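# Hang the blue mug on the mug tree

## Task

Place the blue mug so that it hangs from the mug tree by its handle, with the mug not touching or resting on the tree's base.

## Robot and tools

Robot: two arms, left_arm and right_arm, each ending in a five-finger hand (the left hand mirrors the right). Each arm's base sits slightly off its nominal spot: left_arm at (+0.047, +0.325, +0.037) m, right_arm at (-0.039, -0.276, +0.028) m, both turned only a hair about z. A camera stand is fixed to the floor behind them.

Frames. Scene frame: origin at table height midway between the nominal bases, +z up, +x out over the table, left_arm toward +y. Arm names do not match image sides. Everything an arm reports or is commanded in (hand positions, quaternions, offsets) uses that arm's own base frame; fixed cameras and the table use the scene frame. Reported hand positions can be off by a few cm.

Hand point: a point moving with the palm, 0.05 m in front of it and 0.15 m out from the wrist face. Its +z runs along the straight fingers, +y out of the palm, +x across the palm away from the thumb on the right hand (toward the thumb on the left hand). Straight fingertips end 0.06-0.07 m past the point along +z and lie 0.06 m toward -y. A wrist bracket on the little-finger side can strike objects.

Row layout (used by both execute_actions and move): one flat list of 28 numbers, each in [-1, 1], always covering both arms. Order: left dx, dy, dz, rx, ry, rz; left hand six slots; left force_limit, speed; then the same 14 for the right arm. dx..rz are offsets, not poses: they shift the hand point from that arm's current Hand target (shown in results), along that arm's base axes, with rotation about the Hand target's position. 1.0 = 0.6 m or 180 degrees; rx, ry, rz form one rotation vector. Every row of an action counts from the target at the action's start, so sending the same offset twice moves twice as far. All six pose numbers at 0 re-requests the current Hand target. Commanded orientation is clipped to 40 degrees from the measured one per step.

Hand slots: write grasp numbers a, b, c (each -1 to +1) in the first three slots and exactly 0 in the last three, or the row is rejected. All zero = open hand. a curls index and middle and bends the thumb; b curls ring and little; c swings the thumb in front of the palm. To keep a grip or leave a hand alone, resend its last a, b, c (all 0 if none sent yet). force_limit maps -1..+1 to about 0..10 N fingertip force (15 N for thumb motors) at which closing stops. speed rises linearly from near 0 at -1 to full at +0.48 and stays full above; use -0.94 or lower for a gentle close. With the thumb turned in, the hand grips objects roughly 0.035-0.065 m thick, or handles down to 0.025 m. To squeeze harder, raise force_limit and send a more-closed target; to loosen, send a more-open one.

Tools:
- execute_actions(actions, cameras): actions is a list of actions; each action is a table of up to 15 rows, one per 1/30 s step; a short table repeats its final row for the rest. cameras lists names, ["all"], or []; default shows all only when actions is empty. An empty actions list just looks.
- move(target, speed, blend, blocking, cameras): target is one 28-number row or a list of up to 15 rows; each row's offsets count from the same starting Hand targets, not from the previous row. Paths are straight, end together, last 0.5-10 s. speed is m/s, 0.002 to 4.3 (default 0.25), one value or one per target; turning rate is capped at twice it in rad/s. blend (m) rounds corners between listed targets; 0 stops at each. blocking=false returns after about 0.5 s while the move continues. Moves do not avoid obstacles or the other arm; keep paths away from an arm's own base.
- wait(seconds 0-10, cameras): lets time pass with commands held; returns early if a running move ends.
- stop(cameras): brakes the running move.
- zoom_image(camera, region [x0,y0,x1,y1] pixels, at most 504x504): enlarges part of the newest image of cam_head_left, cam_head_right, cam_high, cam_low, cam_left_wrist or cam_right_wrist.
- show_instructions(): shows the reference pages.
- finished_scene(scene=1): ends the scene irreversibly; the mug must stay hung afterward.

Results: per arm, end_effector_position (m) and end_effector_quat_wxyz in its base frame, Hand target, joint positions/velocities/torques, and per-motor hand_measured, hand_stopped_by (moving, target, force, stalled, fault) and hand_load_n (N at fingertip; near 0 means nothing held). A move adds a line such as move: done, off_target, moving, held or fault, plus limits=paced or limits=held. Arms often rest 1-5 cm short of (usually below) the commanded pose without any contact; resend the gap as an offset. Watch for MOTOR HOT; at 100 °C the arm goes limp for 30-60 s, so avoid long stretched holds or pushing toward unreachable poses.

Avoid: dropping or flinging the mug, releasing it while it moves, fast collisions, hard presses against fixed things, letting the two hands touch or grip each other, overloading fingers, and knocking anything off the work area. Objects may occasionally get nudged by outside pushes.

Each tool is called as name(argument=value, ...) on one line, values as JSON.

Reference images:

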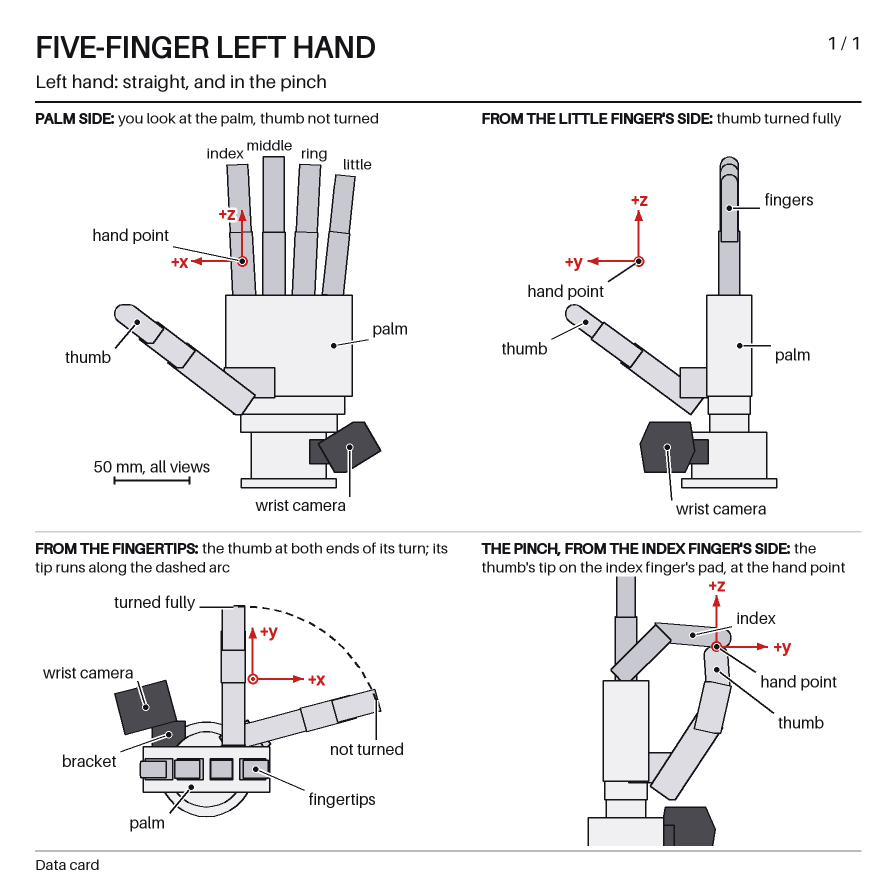

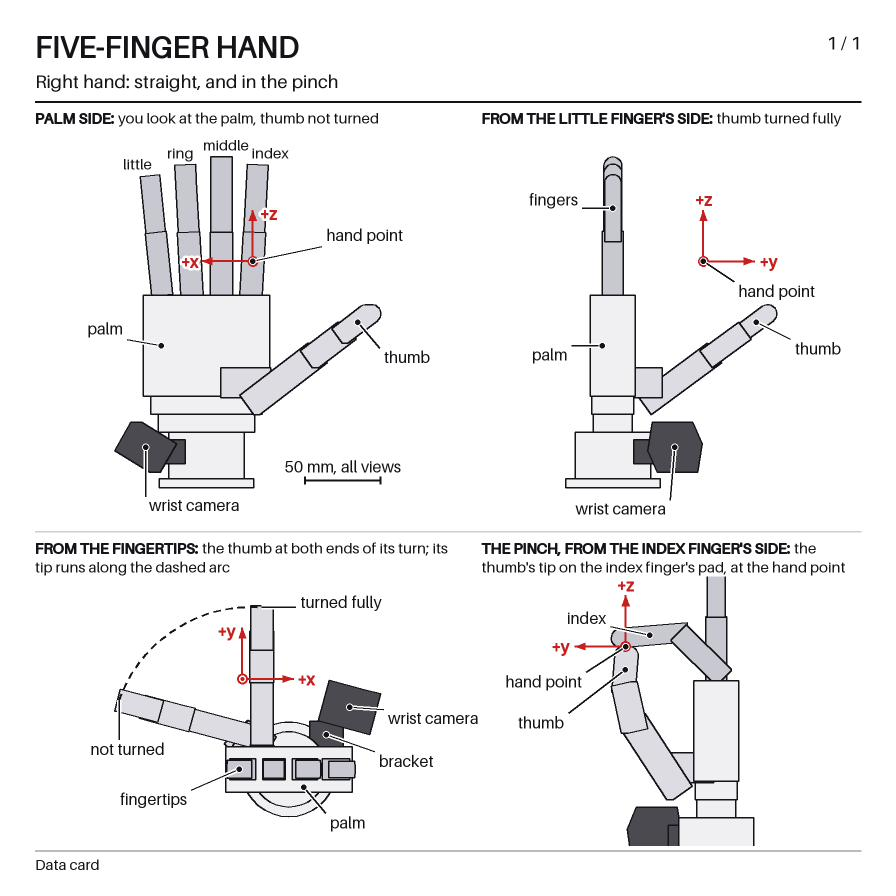

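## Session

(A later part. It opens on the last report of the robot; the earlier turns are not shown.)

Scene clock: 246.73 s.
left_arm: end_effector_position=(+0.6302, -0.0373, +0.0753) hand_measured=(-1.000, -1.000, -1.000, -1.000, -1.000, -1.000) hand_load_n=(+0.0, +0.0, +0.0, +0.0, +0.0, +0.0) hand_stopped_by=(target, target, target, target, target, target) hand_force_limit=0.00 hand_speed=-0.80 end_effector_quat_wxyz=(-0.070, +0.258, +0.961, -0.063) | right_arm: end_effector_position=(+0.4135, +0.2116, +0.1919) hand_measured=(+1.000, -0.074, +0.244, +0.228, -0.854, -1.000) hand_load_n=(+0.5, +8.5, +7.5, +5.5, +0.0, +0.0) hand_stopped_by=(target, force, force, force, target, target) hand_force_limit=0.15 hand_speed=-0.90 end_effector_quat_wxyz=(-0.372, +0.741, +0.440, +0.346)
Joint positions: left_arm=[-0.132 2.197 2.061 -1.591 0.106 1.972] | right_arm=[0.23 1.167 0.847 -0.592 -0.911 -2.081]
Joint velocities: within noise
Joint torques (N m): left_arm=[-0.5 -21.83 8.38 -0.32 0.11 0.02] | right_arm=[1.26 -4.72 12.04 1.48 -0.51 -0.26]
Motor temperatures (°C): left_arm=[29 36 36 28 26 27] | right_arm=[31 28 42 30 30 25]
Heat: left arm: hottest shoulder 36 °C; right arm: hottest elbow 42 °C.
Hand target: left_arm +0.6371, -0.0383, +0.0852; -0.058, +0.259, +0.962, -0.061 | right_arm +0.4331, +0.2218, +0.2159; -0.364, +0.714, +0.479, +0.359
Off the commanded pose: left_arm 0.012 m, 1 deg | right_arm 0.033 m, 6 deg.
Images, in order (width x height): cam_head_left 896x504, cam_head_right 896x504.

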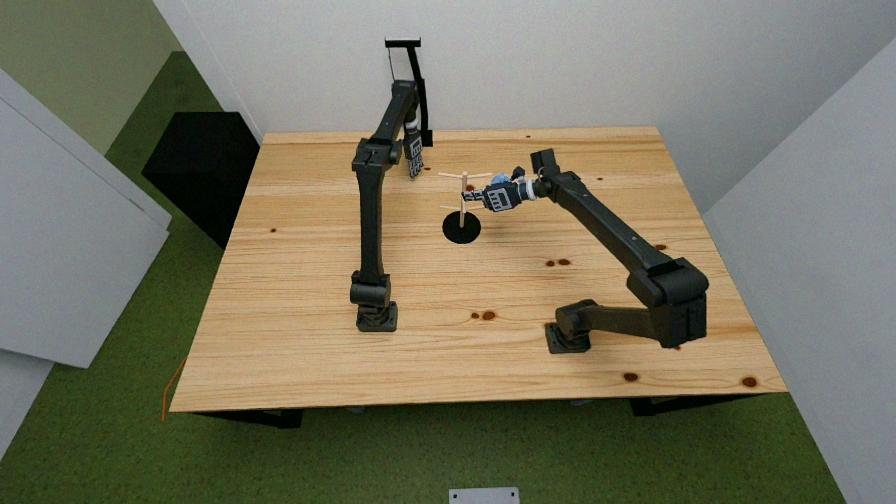

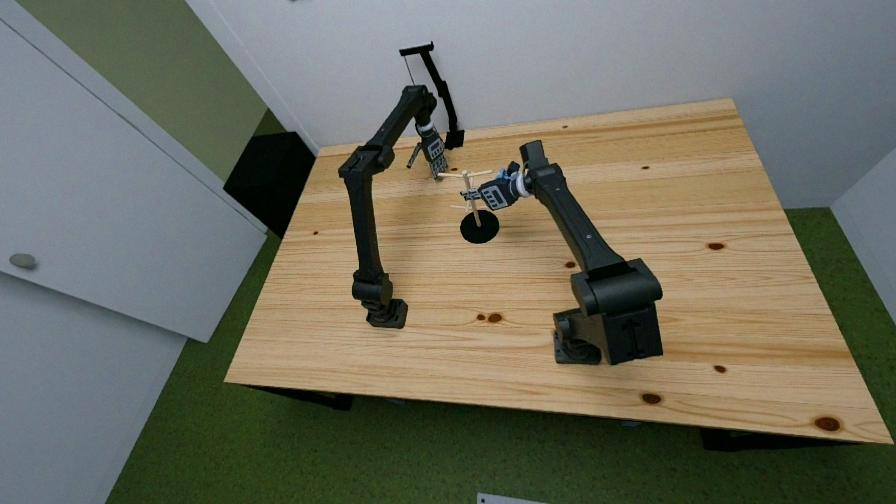

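move(target=[0,0,0,0,0,0,0,0,0,0,0,0,0,-0.8, 0.0217,0.0200,0.005,0,0,0, 0.98,0,1,0,0,0,0.15,-0.9], speed=0.06, cameras=["cam_low","cam_high","cam_right_wrist"])

zoom_image(camera="cam_low", region=[395, 220, 455, 257])

zoom_image(camera="cam_high", region=[380, 360, 500, 428])

zoom_image(camera="cam_right_wrist", region=[300, 10, 600, 270])

Scene clock: 256.63 s.
left_arm: end_effector_position=(+0.6302, -0.0373, +0.0753) hand_measured=(-1.000, -1.000, -1.000, -1.000, -1.000, -1.000) hand_load_n=(+0.0, +0.0, +0.0, +0.0, +0.0, +0.0) hand_stopped_by=(target, target, target, target, target, target) hand_force_limit=0.00 hand_speed=-0.80 end_effector_quat_wxyz=(-0.070, +0.258, +0.961, -0.063) | right_arm: end_effector_position=(+0.4266, +0.2230, +0.1953) hand_measured=(+1.000, -0.074, +0.244, +0.228, -0.854, -1.000) hand_load_n=(+0.5, +8.5, +7.5, +6.0, +0.0, +0.0) hand_stopped_by=(target, force, force, force, target, target) hand_force_limit=0.15 hand_speed=-0.90 end_effector_quat_wxyz=(-0.372, +0.738, +0.447, +0.343)
Joint positions: left_arm=[-0.132 2.197 2.061 -1.591 0.106 1.972] | right_arm=[0.25 1.212 0.892 -0.592 -0.905 -2.081]
Joint torques (N m): left_arm=[-0.62 -21.95 8.32 -0.29 0.09 0.03] | right_arm=[1.32 -4.78 12.19 1.4 -0.48 -0.28]
Heat: left arm: hottest shoulder 36 °C; right arm: hottest elbow 44 °C.
Hand target: left_arm +0.6371, -0.0383, +0.0852; -0.058, +0.259, +0.962, -0.061 | right_arm +0.4461, +0.2339, +0.2190; -0.364, +0.713, +0.479, +0.359
Off the commanded pose: left_arm 0.012 m, 1 deg | right_arm 0.033 m, 5 deg.
joint sent to its limit (right arm) — joint 6 (wrist roll), lower limit. The joint targets still meet the commanded pose.
move: off_target (left_arm, right_arm)
Images, in order (width x height): cam_high 896x504, cam_low 896x504, cam_right_wrist 672x504.

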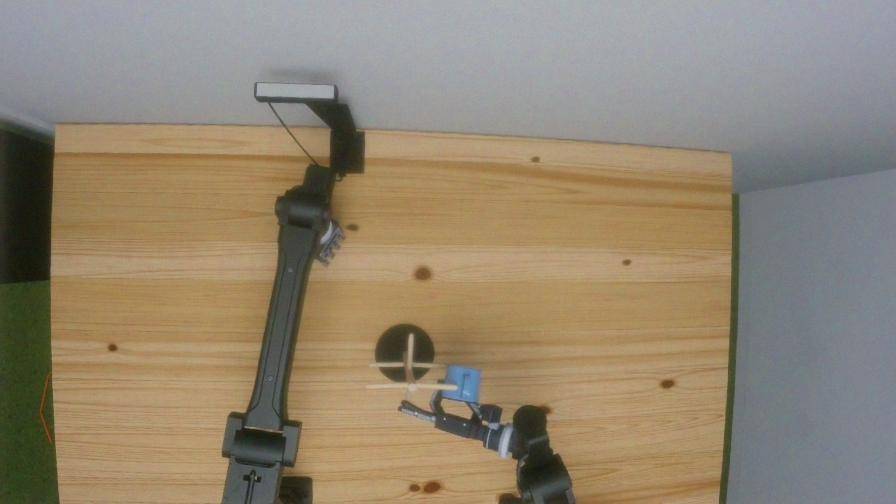

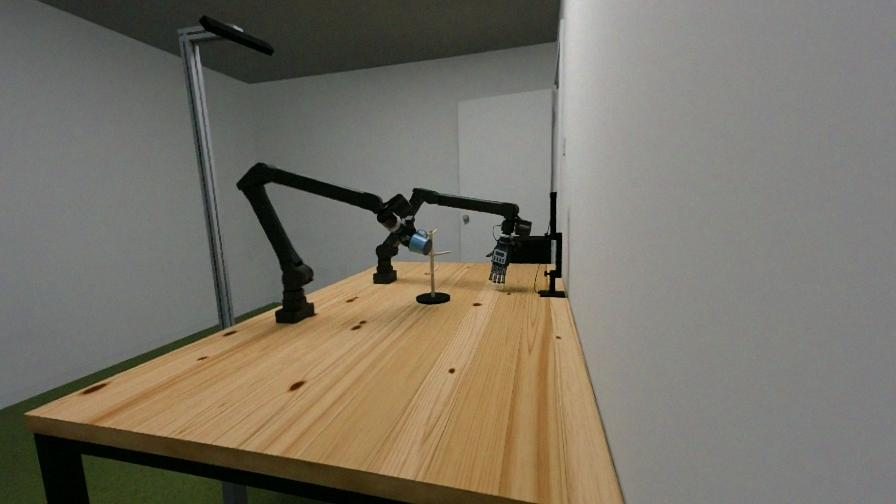

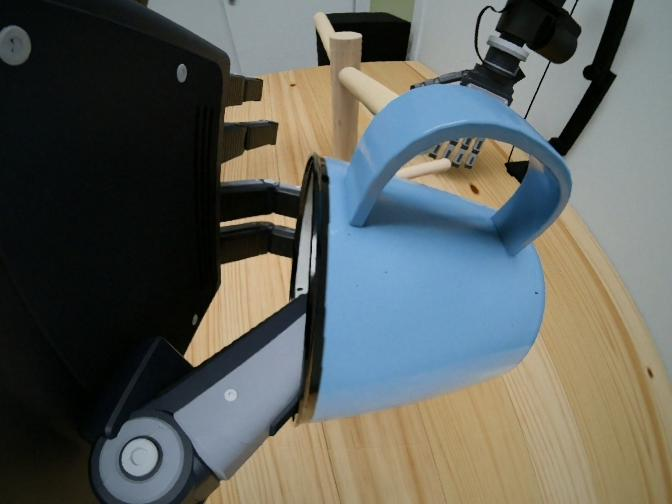

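Scaled by 8.400 from the camera's 896x504 image, which has a finer 1280x720 frame.

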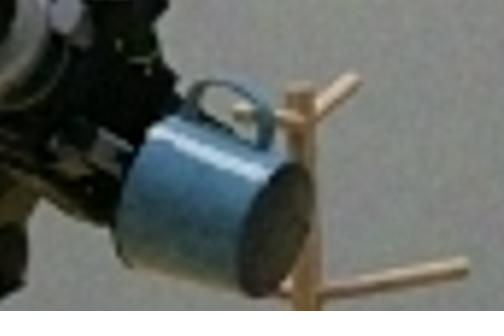

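Scaled by 4.200 from the camera's 896x504 image, which has a finer 1280x720 frame.

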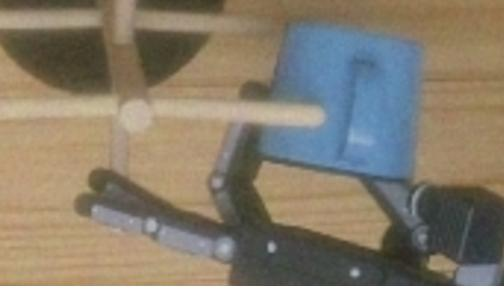

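Scaled by 1.680 from the camera's 672x504 image, which has a finer 960x720 frame.

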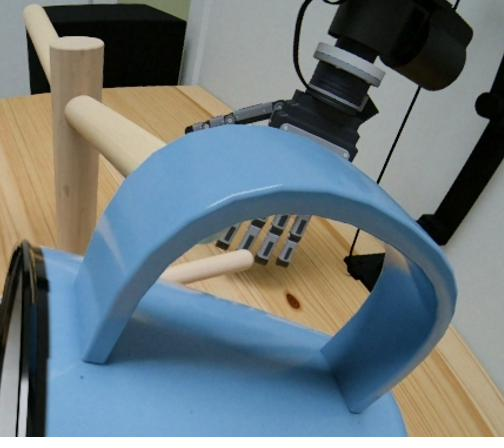

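zoom_image(camera="cam_right_wrist", region=[340, 80, 480, 200])

Scaled by 3.600 from the camera's 672x504 image, which has a finer 960x720 frame.

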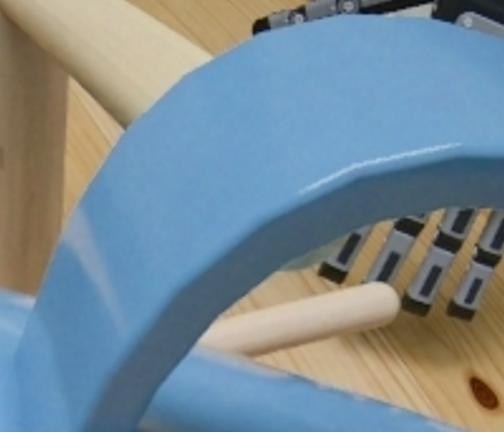

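move(target=[0,0,0,0,0,0,0,0,0,0,0,0,0,-0.8, 0.0,0.0267,-0.005,0,0,0, 0.98,0,1,0,0,0,0.15,-0.9], speed=0.05, cameras=["cam_low","cam_high","cam_right_wrist"])

zoom_image(camera="cam_low", region=[395, 220, 455, 257])

zoom_image(camera="cam_high", region=[380, 360, 500, 428])

zoom_image(camera="cam_right_wrist", region=[300, 10, 600, 270])

Scene clock: 268.77 s.
left_arm: end_effector_position=(+0.6302, -0.0373, +0.0753) hand_measured=(-1.000, -1.000, -1.000, -1.000, -1.000, -1.000) hand_load_n=(+0.0, +0.0, +0.0, +0.0, -0.5, +0.0) hand_stopped_by=(target, target, target, target, target, target) hand_force_limit=0.00 hand_speed=-0.80 end_effector_quat_wxyz=(-0.070, +0.258, +0.961, -0.063) | right_arm: end_effector_position=(+0.4263, +0.2382, +0.1923) hand_measured=(+1.000, -0.074, +0.244, +0.228, -0.854, -1.000) hand_load_n=(+0.0, +8.5, +7.0, +6.0, +0.0, +0.0) hand_stopped_by=(target, force, force, force, target, target) hand_force_limit=0.15 hand_speed=-0.90 end_effector_quat_wxyz=(-0.373, +0.733, +0.459, +0.335)
Joint positions: left_arm=[-0.132 2.197 2.061 -1.591 0.106 1.972] | right_arm=[0.286 1.233 0.906 -0.585 -0.892 -2.081]
Joint torques (N m): left_arm=[-0.5 -21.77 8.4 -0.34 0.1 0.03] | right_arm=[1.55 -5.54 12.05 1.47 -0.45 -0.26]
Heat: left arm: hottest shoulder 37 °C; right arm: hottest elbow 43 °C.
Hand target: left_arm +0.6371, -0.0383, +0.0852; -0.058, +0.259, +0.962, -0.061 | right_arm +0.4460, +0.2500, +0.2159; -0.364, +0.714, +0.479, +0.359
Off the commanded pose: left_arm 0.012 m, 1 deg | right_arm 0.033 m, 4 deg.
joint sent to its limit (right arm) — joint 6 (wrist roll), lower limit. The joint targets still meet the commanded pose.
move: off_target (left_arm, right_arm)
Images, in order (width x height): cam_high 896x504, cam_low 896x504, cam_right_wrist 672x504.

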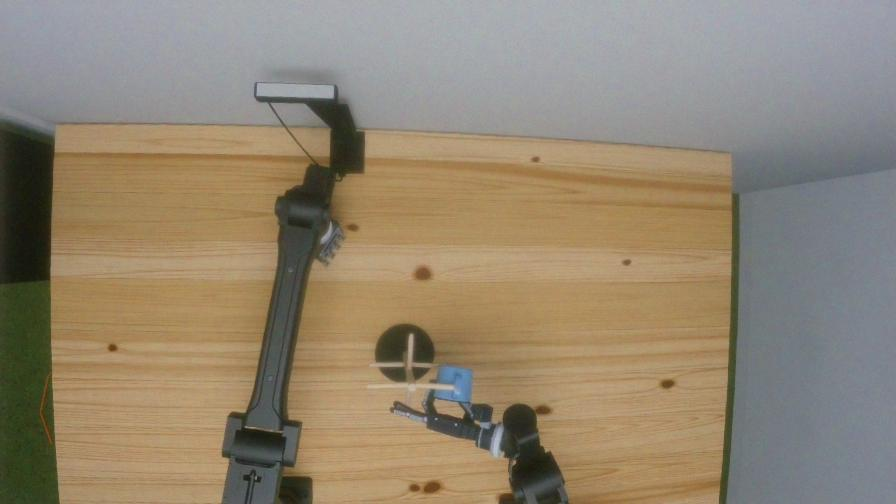

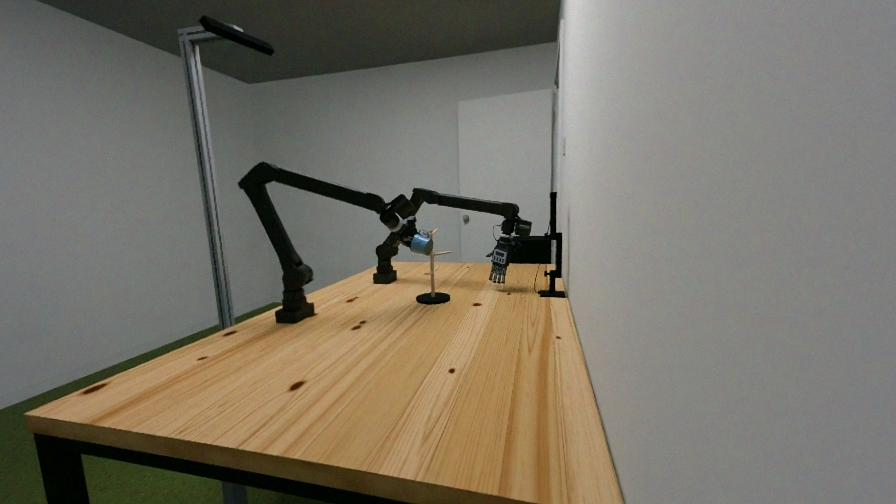

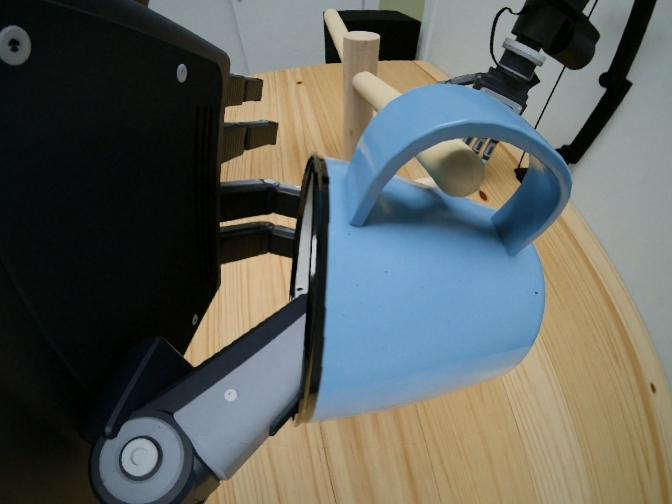

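Scaled by 8.400 from the camera's 896x504 image, which has a finer 1280x720 frame.

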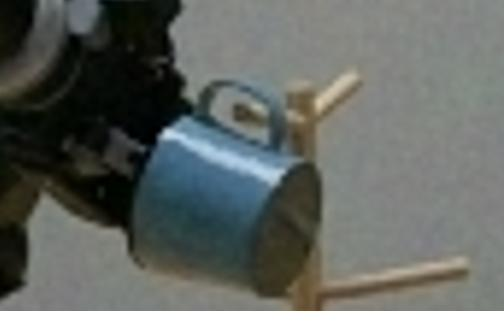

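Scaled by 4.200 from the camera's 896x504 image, which has a finer 1280x720 frame.

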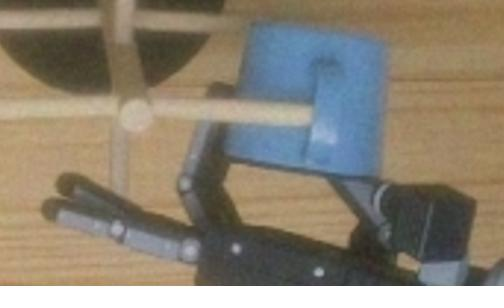

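Scaled by 1.680 from the camera's 672x504 image, which has a finer 960x720 frame.

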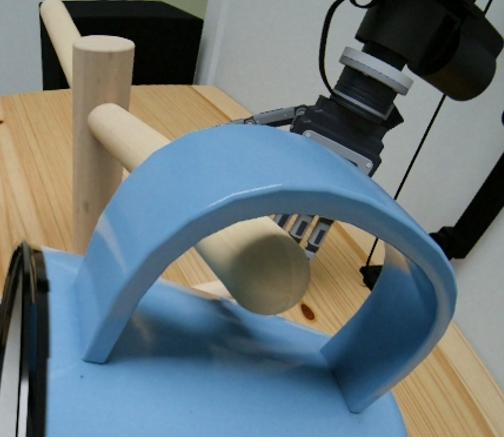

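move(target=[0,0,0,0,0,0,0,0,0,0,0,0,0,-0.8, 0.0,0.0250,-0.0045,0,0,0, 0.98,0,1,0,0,0,0.15,-0.9], speed=0.05, cameras=["cam_low","cam_high","cam_right_wrist","cam_head_left"])

zoom_image(camera="cam_low", region=[395, 220, 455, 257])

zoom_image(camera="cam_high", region=[380, 360, 500, 428])

zoom_image(camera="cam_right_wrist", region=[200, 0, 600, 300])

zoom_image(camera="cam_head_left", region=[430, 155, 560, 245])

Scene clock: 271.43 s.
left_arm: end_effector_position=(+0.6302, -0.0373, +0.0753) hand_measured=(-1.000, -1.000, -1.000, -1.000, -1.000, -1.000) hand_load_n=(+0.0, +0.0, +0.0, +0.0, +0.0, +0.0) hand_stopped_by=(target, target, target, target, target, target) hand_force_limit=0.00 hand_speed=-0.80 end_effector_quat_wxyz=(-0.070, +0.258, +0.961, -0.063) | right_arm: end_effector_position=(+0.4281, +0.2527, +0.1905) hand_measured=(+1.000, -0.074, +0.244, +0.228, -0.854, -1.000) hand_load_n=(+0.5, +9.0, +7.5, +6.0, +0.0, +0.0) hand_stopped_by=(target, force, force, force, target, target) hand_force_limit=0.15 hand_speed=-0.90 end_effector_quat_wxyz=(-0.369, +0.727, +0.470, +0.339)
Joint positions: left_arm=[-0.132 2.197 2.061 -1.591 0.106 1.972] | right_arm=[0.322 1.247 0.907 -0.544 -0.87 -2.068]
Joint torques (N m): left_arm=[-0.56 -21.83 8.43 -0.31 0.1 0.02] | right_arm=[1.44 -5.95 12 1.48 -0.43 -0.03]
Heat: left arm: hottest shoulder 37 °C; right arm: hottest elbow 43 °C.
Hand target: left_arm +0.6371, -0.0383, +0.0852; -0.058, +0.259, +0.962, -0.061 | right_arm +0.4461, +0.2648, +0.2133; -0.364, +0.714, +0.479, +0.359
Off the commanded pose: left_arm 0.012 m, 1 deg | right_arm 0.031 m, 3 deg.
move: off_target (left_arm, right_arm)
Images, in order (width x height): cam_head_left 896x504, cam_high 896x504, cam_low 896x504, cam_right_wrist 672x504.

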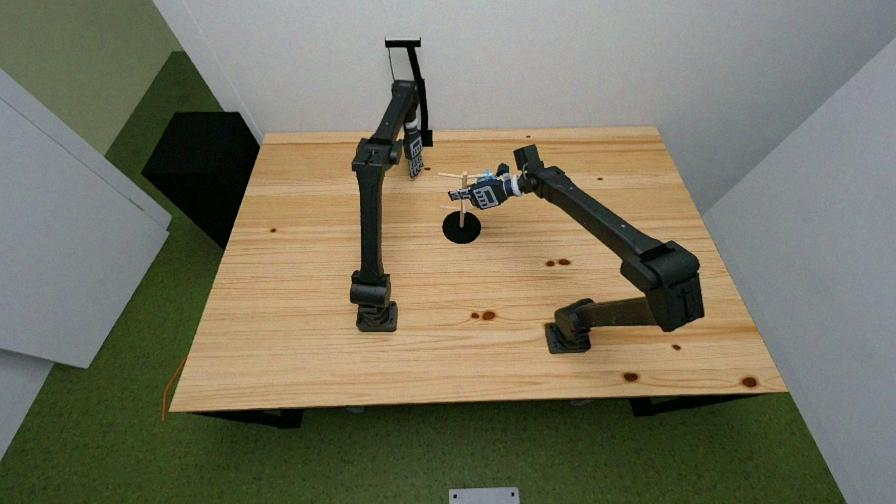

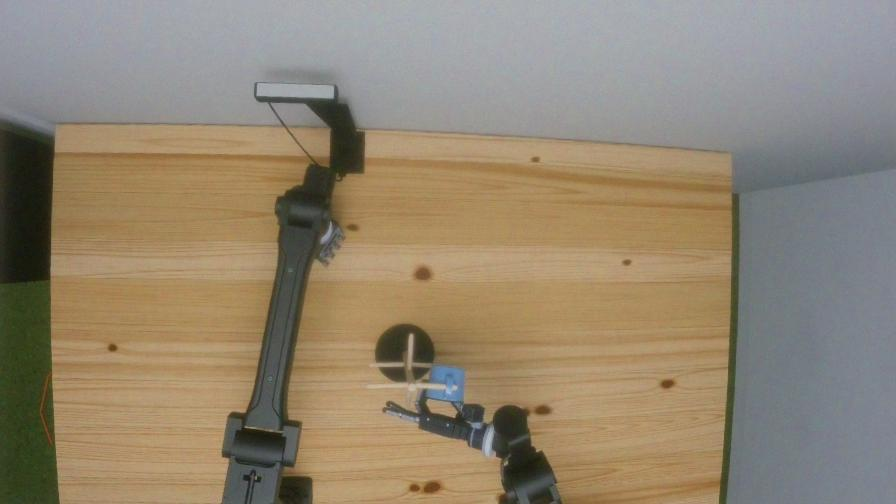

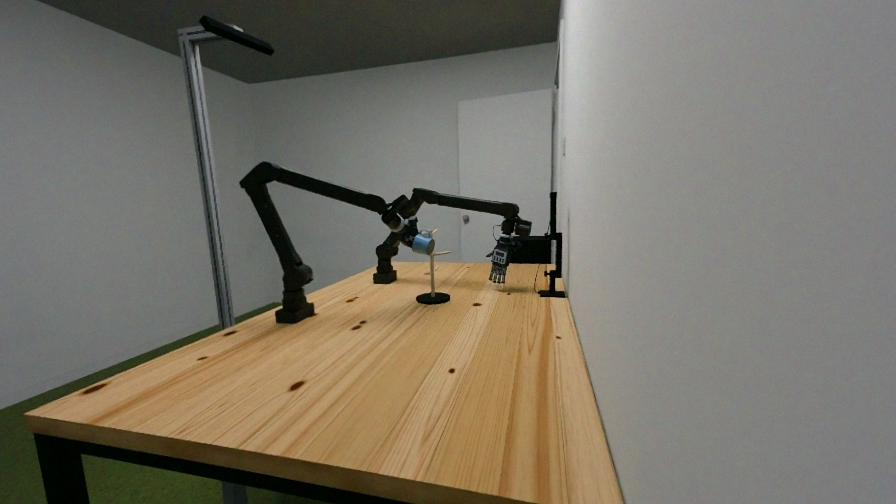

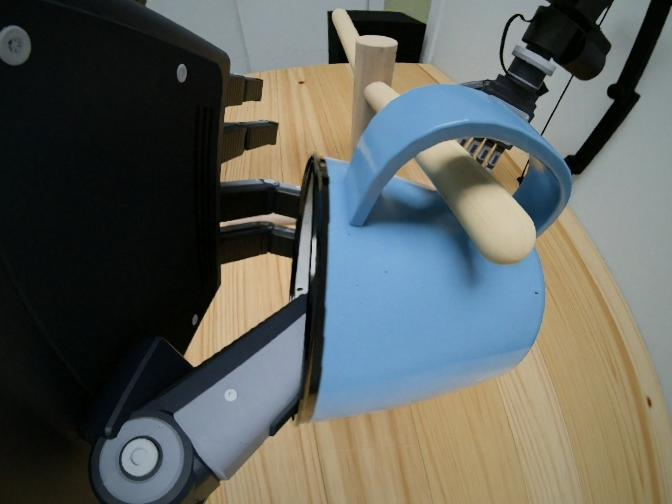

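Scaled by 8.400 from the camera's 896x504 image, which has a finer 1280x720 frame.

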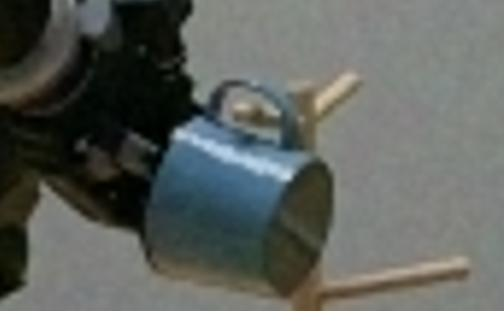

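Scaled by 4.200 from the camera's 896x504 image, which has a finer 1280x720 frame.

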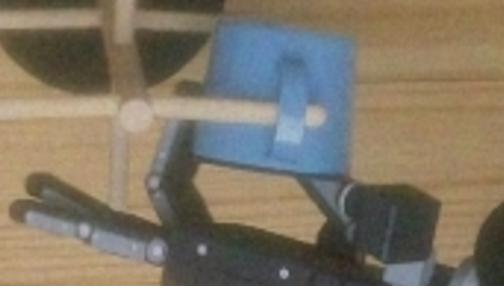

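Scaled by 1.260 from the camera's 672x504 image, which has a finer 960x720 frame.

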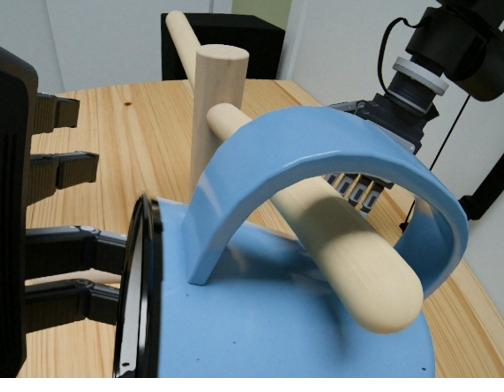

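Scaled by 3.877 from the camera's 896x504 image, which has a finer 1280x720 frame.

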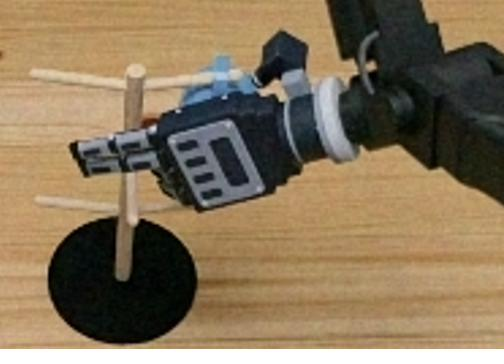

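move(target=[0,0,0,0,0,0,0,0,0,0,0,0,0,-0.8, 0.0,0.0,-0.010,0,0,0, 0.98,0,1,0,0,0,0.15,-0.9], speed=0.03, cameras=["cam_low","cam_high","cam_right_wrist"])

zoom_image(camera="cam_low", region=[395, 220, 455, 257])

zoom_image(camera="cam_right_wrist", region=[300, 40, 600, 290])

Scene clock: 273.67 s.
left_arm: end_effector_position=(+0.6302, -0.0373, +0.0753) hand_measured=(-1.000, -1.000, -1.000, -1.000, -1.000, -1.000) hand_load_n=(+0.0, +0.0, +0.0, -0.5, +0.0, +0.0) hand_stopped_by=(target, target, target, target, target, target) hand_force_limit=0.00 hand_speed=-0.80 end_effector_quat_wxyz=(-0.070, +0.258, +0.961, -0.063) | right_arm: end_effector_position=(+0.4316, +0.2539, +0.1900) hand_measured=(+1.000, -0.074, +0.244, +0.228, -0.854, -1.000) hand_load_n=(+0.5, +8.5, +7.5, +6.0, +0.0, +0.0) hand_stopped_by=(target, force, force, force, target, target) hand_force_limit=0.15 hand_speed=-0.90 end_effector_quat_wxyz=(-0.368, +0.725, +0.471, +0.343)
Joint positions: left_arm=[-0.132 2.197 2.061 -1.591 0.106 1.972] | right_arm=[0.322 1.254 0.907 -0.527 -0.87 -2.067]
Joint torques (N m): left_arm=[-0.32 -21.77 8.35 -0.27 0.1 0.03] | right_arm=[1.32 -5.77 11.36 1.63 -0.45 -0.06]
Heat: left arm: hottest shoulder 37 °C; right arm: hottest elbow 43 °C.
Hand target: left_arm +0.6371, -0.0383, +0.0852; -0.058, +0.259, +0.962, -0.061 | right_arm +0.4460, +0.2649, +0.2071; -0.364, +0.714, +0.479, +0.359
Off the commanded pose: left_arm 0.012 m, 1 deg | right_arm 0.025 m, 2 deg.
move: off_target (left_arm, right_arm)
Images, in order (width x height): cam_high 896x504, cam_low 896x504, cam_right_wrist 672x504.

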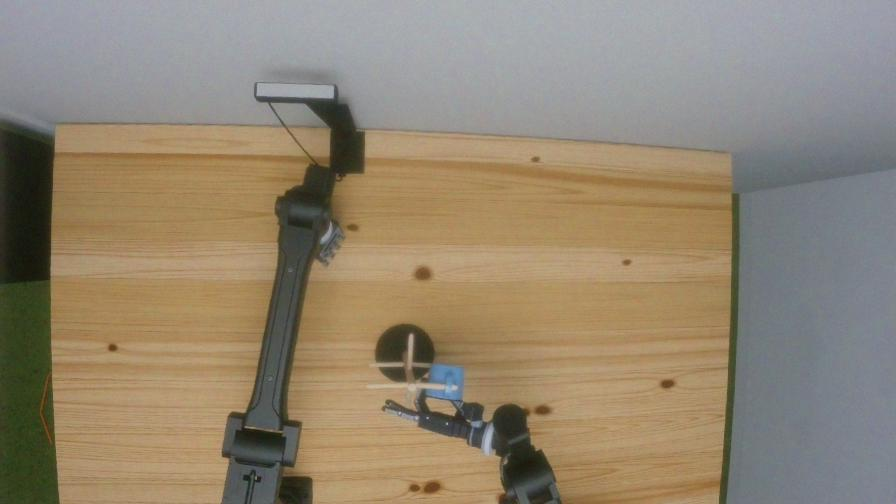

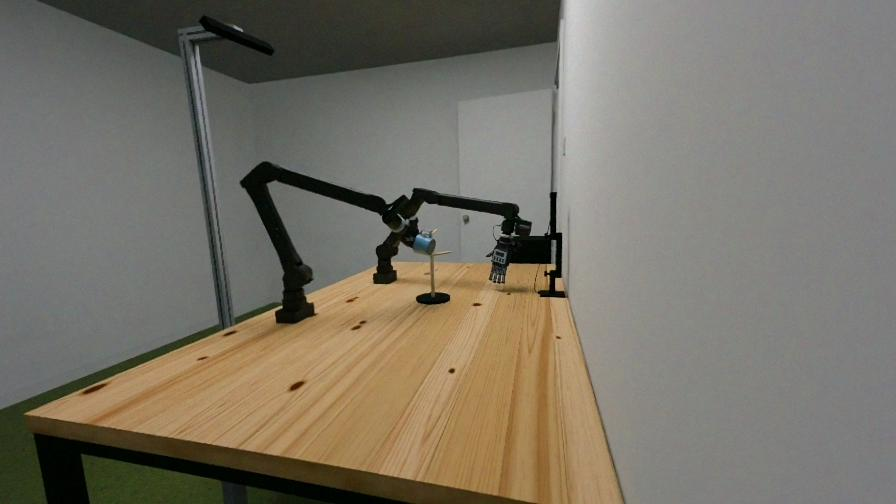

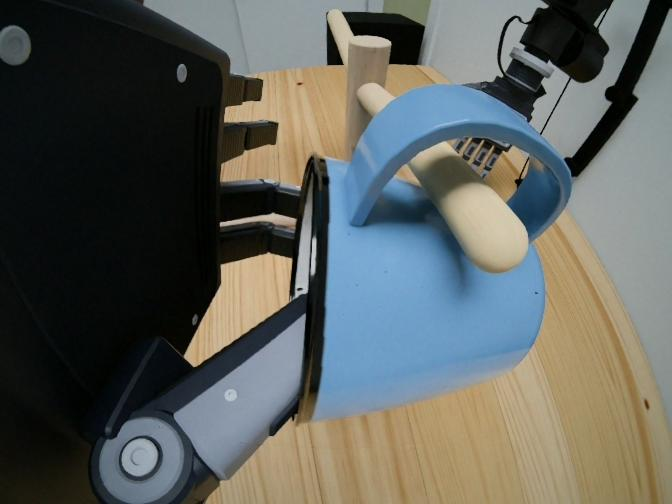

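Scaled by 8.400 from the camera's 896x504 image, which has a finer 1280x720 frame.

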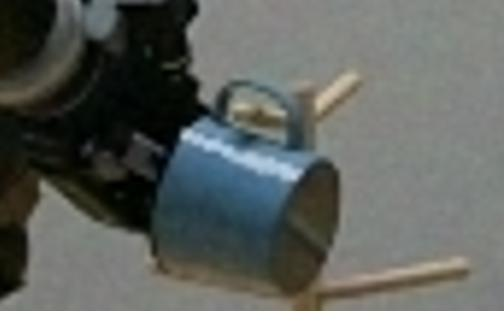

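Scaled by 1.680 from the camera's 672x504 image, which has a finer 960x720 frame.

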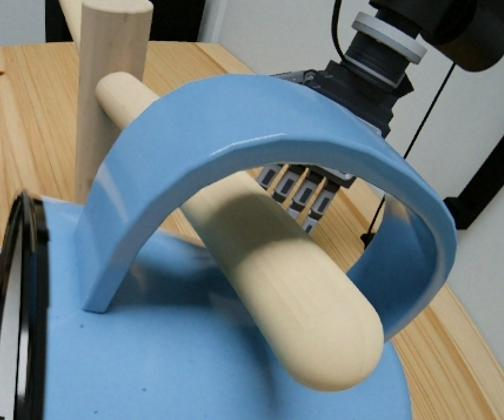

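move(target=[0,0,0,0,0,0,0,0,0,0,0,0,0,-0.8, -0.0083,0.0,-0.010,0,0,0, 0.98,0,1,0,0,0,0.15,-0.9], speed=0.03, cameras=["cam_low","cam_high","cam_right_wrist"])

zoom_image(camera="cam_low", region=[395, 220, 455, 257])

zoom_image(camera="cam_right_wrist", region=[300, 40, 600, 290])

zoom_image(camera="cam_high", region=[380, 360, 500, 428])

Scene clock: 277.87 s.
left_arm: end_effector_position=(+0.6302, -0.0373, +0.0753) hand_measured=(-1.000, -1.000, -1.000, -1.000, -1.000, -1.000) hand_load_n=(+0.0, +0.0, +0.0, +0.0, -0.5, +0.0) hand_stopped_by=(target, target, target, target, target, target) hand_force_limit=0.00 hand_speed=-0.80 end_effector_quat_wxyz=(-0.070, +0.258, +0.961, -0.063) | right_arm: end_effector_position=(+0.4344, +0.2556, +0.1925) hand_measured=(+1.000, -0.074, +0.244, +0.228, -0.854, -1.000) hand_load_n=(+0.5, +9.0, +7.5, +5.5, +0.0, -0.5) hand_stopped_by=(target, force, force, force, target, target) hand_force_limit=0.15 hand_speed=-0.90 end_effector_quat_wxyz=(-0.366, +0.722, +0.472, +0.349)
Joint positions: left_arm=[-0.132 2.197 2.061 -1.591 0.106 1.972] | right_arm=[0.324 1.254 0.907 -0.508 -0.867 -2.061]
Joint torques (N m): left_arm=[-0.62 -22.01 8.4 -0.32 0.11 0.03] | right_arm=[1.55 -6.3 9.65 1.76 -0.45 -0.06]
Heat: left arm: hottest shoulder 37 °C; right arm: hottest elbow 44 °C.
Hand target: left_arm +0.6371, -0.0383, +0.0852; -0.058, +0.259, +0.962, -0.061 | right_arm +0.4411, +0.2649, +0.2012; -0.364, +0.714, +0.479, +0.359
Off the commanded pose: left_arm 0.012 m, 1 deg | right_arm 0.014 m, 2 deg.
move: off_target (left_arm, right_arm)
Images, in order (width x height): cam_high 896x504, cam_low 896x504, cam_right_wrist 672x504.

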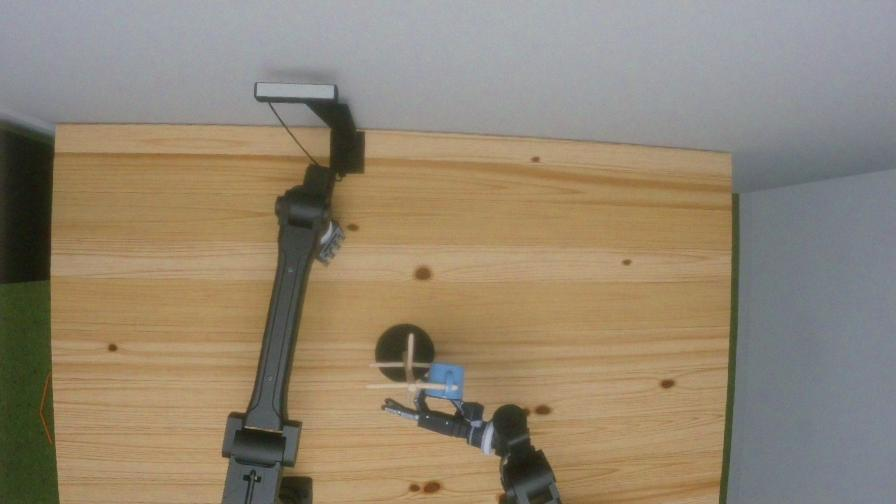

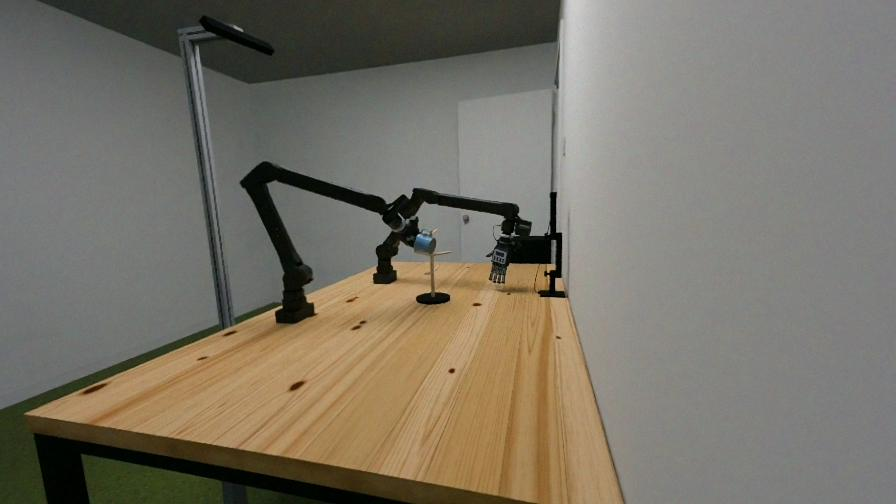

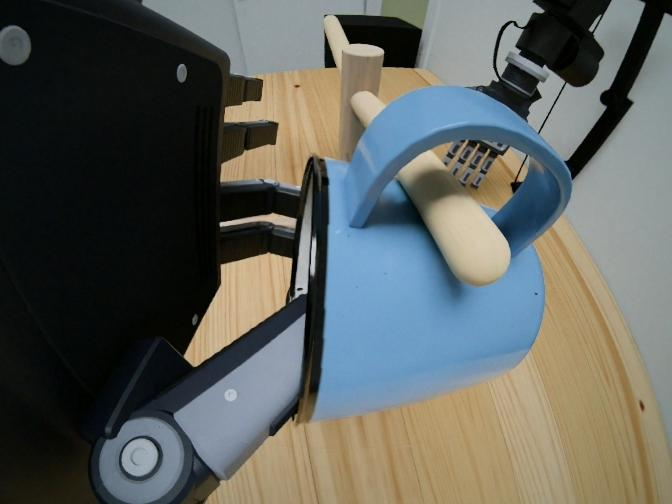

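Scaled by 8.400 from the camera's 896x504 image, which has a finer 1280x720 frame.

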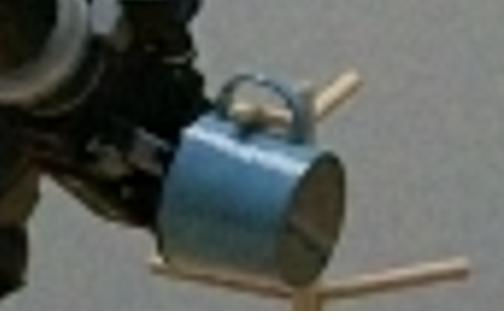

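Scaled by 1.680 from the camera's 672x504 image, which has a finer 960x720 frame.

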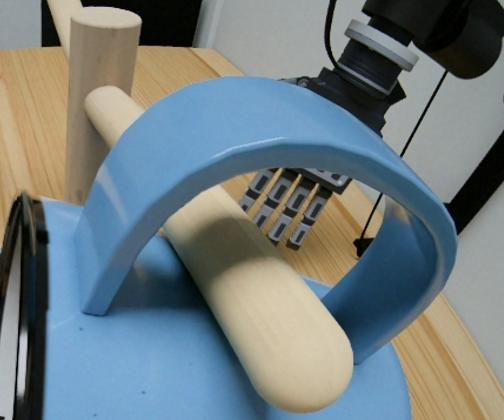

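Scaled by 4.200 from the camera's 896x504 image, which has a finer 1280x720 frame.

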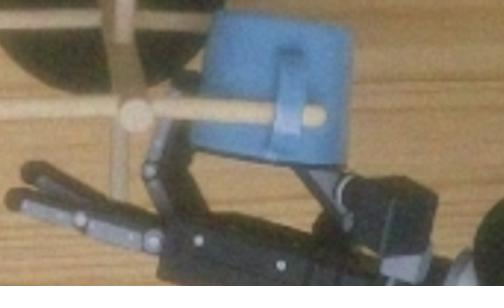

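move(target=[0,0,0,0,0,0,0,0,0,0,0,0,0,-0.8, -0.0133,0.0,-0.0133,0,0,0, 0.98,0,1,0,0,0,0.15,-0.9], speed=0.03, cameras=["cam_low","cam_high","cam_right_wrist"])

zoom_image(camera="cam_low", region=[395, 220, 455, 257])

zoom_image(camera="cam_right_wrist", region=[300, 40, 600, 290])

zoom_image(camera="cam_high", region=[380, 360, 500, 428])

Scene clock: 280.60 s.
left_arm: end_effector_position=(+0.6302, -0.0373, +0.0753) hand_measured=(-1.000, -1.000, -1.000, -1.000, -1.000, -1.000) hand_load_n=(+0.0, +0.0, +0.0, +0.0, +0.0, +0.0) hand_stopped_by=(target, target, target, target, target, target) hand_force_limit=0.00 hand_speed=-0.80 end_effector_quat_wxyz=(-0.070, +0.258, +0.961, -0.063) | right_arm: end_effector_position=(+0.4344, +0.2585, +0.1906) hand_measured=(+1.000, -0.074, +0.244, +0.228, -0.854, -1.000) hand_load_n=(+0.5, +9.0, +7.0, +6.0, +0.0, +0.0) hand_stopped_by=(target, force, force, force, target, target) hand_force_limit=0.15 hand_speed=-0.90 end_effector_quat_wxyz=(-0.364, +0.720, +0.473, +0.354)
Joint positions: left_arm=[-0.132 2.197 2.061 -1.591 0.106 1.972] | right_arm=[0.332 1.254 0.895 -0.48 -0.862 -2.054]
Joint torques (N m): left_arm=[-0.44 -21.77 8.4 -0.31 0.11 0.03] | right_arm=[1.55 -7.41 7.98 1.59 -0.41 -0.03]
Heat: left arm: hottest shoulder 37 °C; right arm: hottest elbow 44 °C.
Hand target: left_arm +0.6371, -0.0383, +0.0852; -0.058, +0.259, +0.962, -0.061 | right_arm +0.4331, +0.2649, +0.1932; -0.364, +0.714, +0.479, +0.359
Off the commanded pose: left_arm 0.012 m, 1 deg | right_arm 0.007 m, 1 deg.
move: off_target (left_arm)
Images, in order (width x height): cam_high 896x504, cam_low 896x504, cam_right_wrist 672x504.

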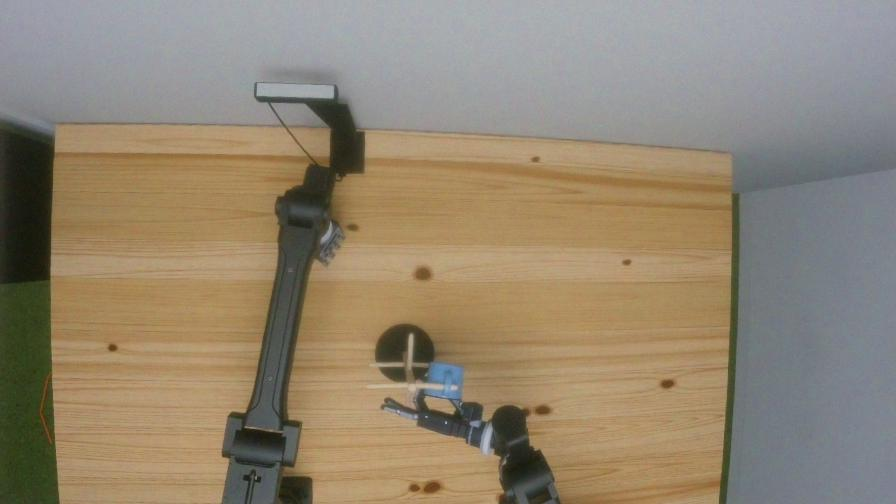

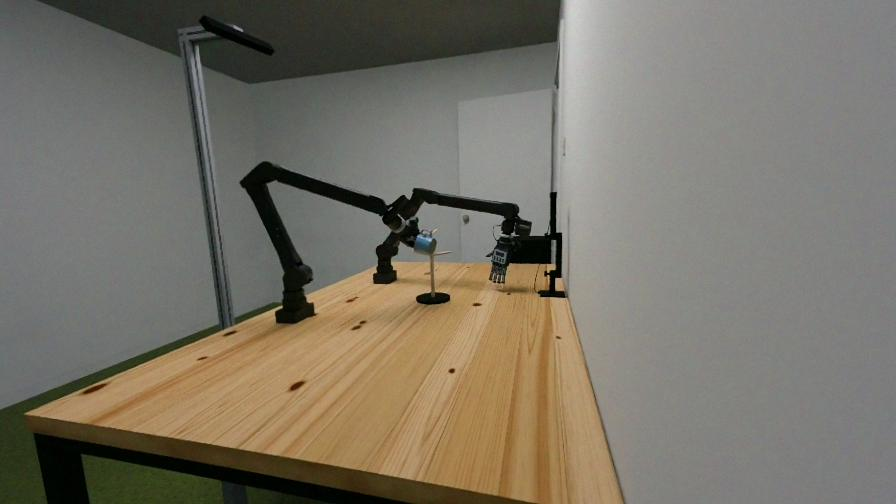

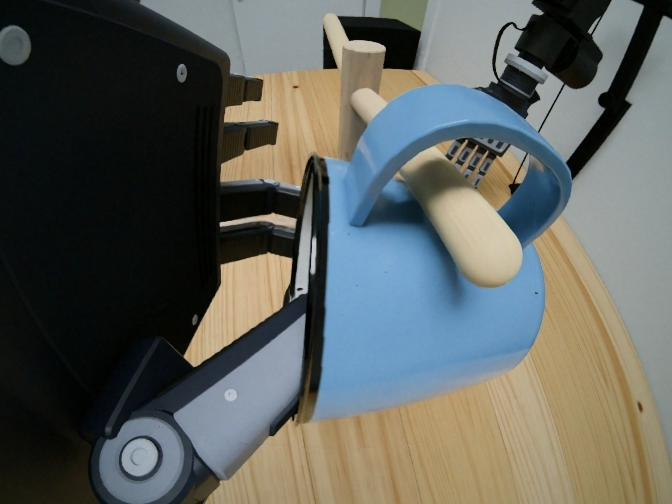

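Scaled by 8.400 from the camera's 896x504 image, which has a finer 1280x720 frame.

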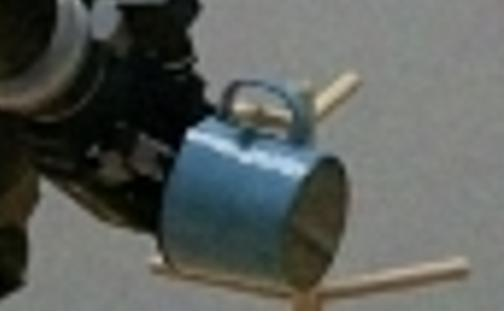

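Scaled by 1.680 from the camera's 672x504 image, which has a finer 960x720 frame.

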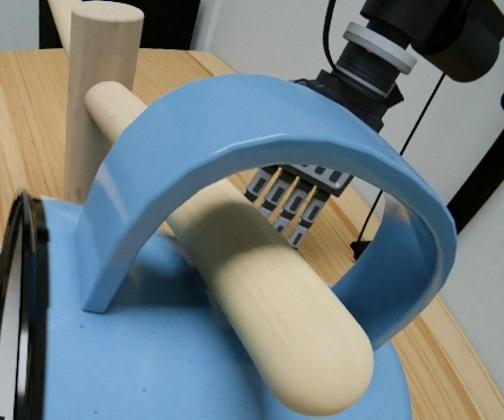

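Scaled by 4.200 from the camera's 896x504 image, which has a finer 1280x720 frame.

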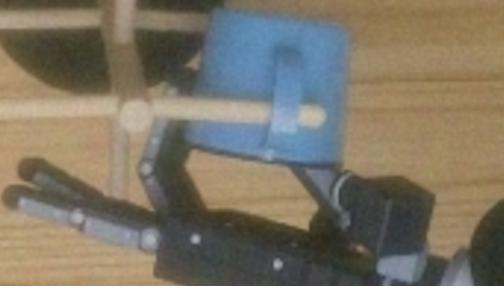

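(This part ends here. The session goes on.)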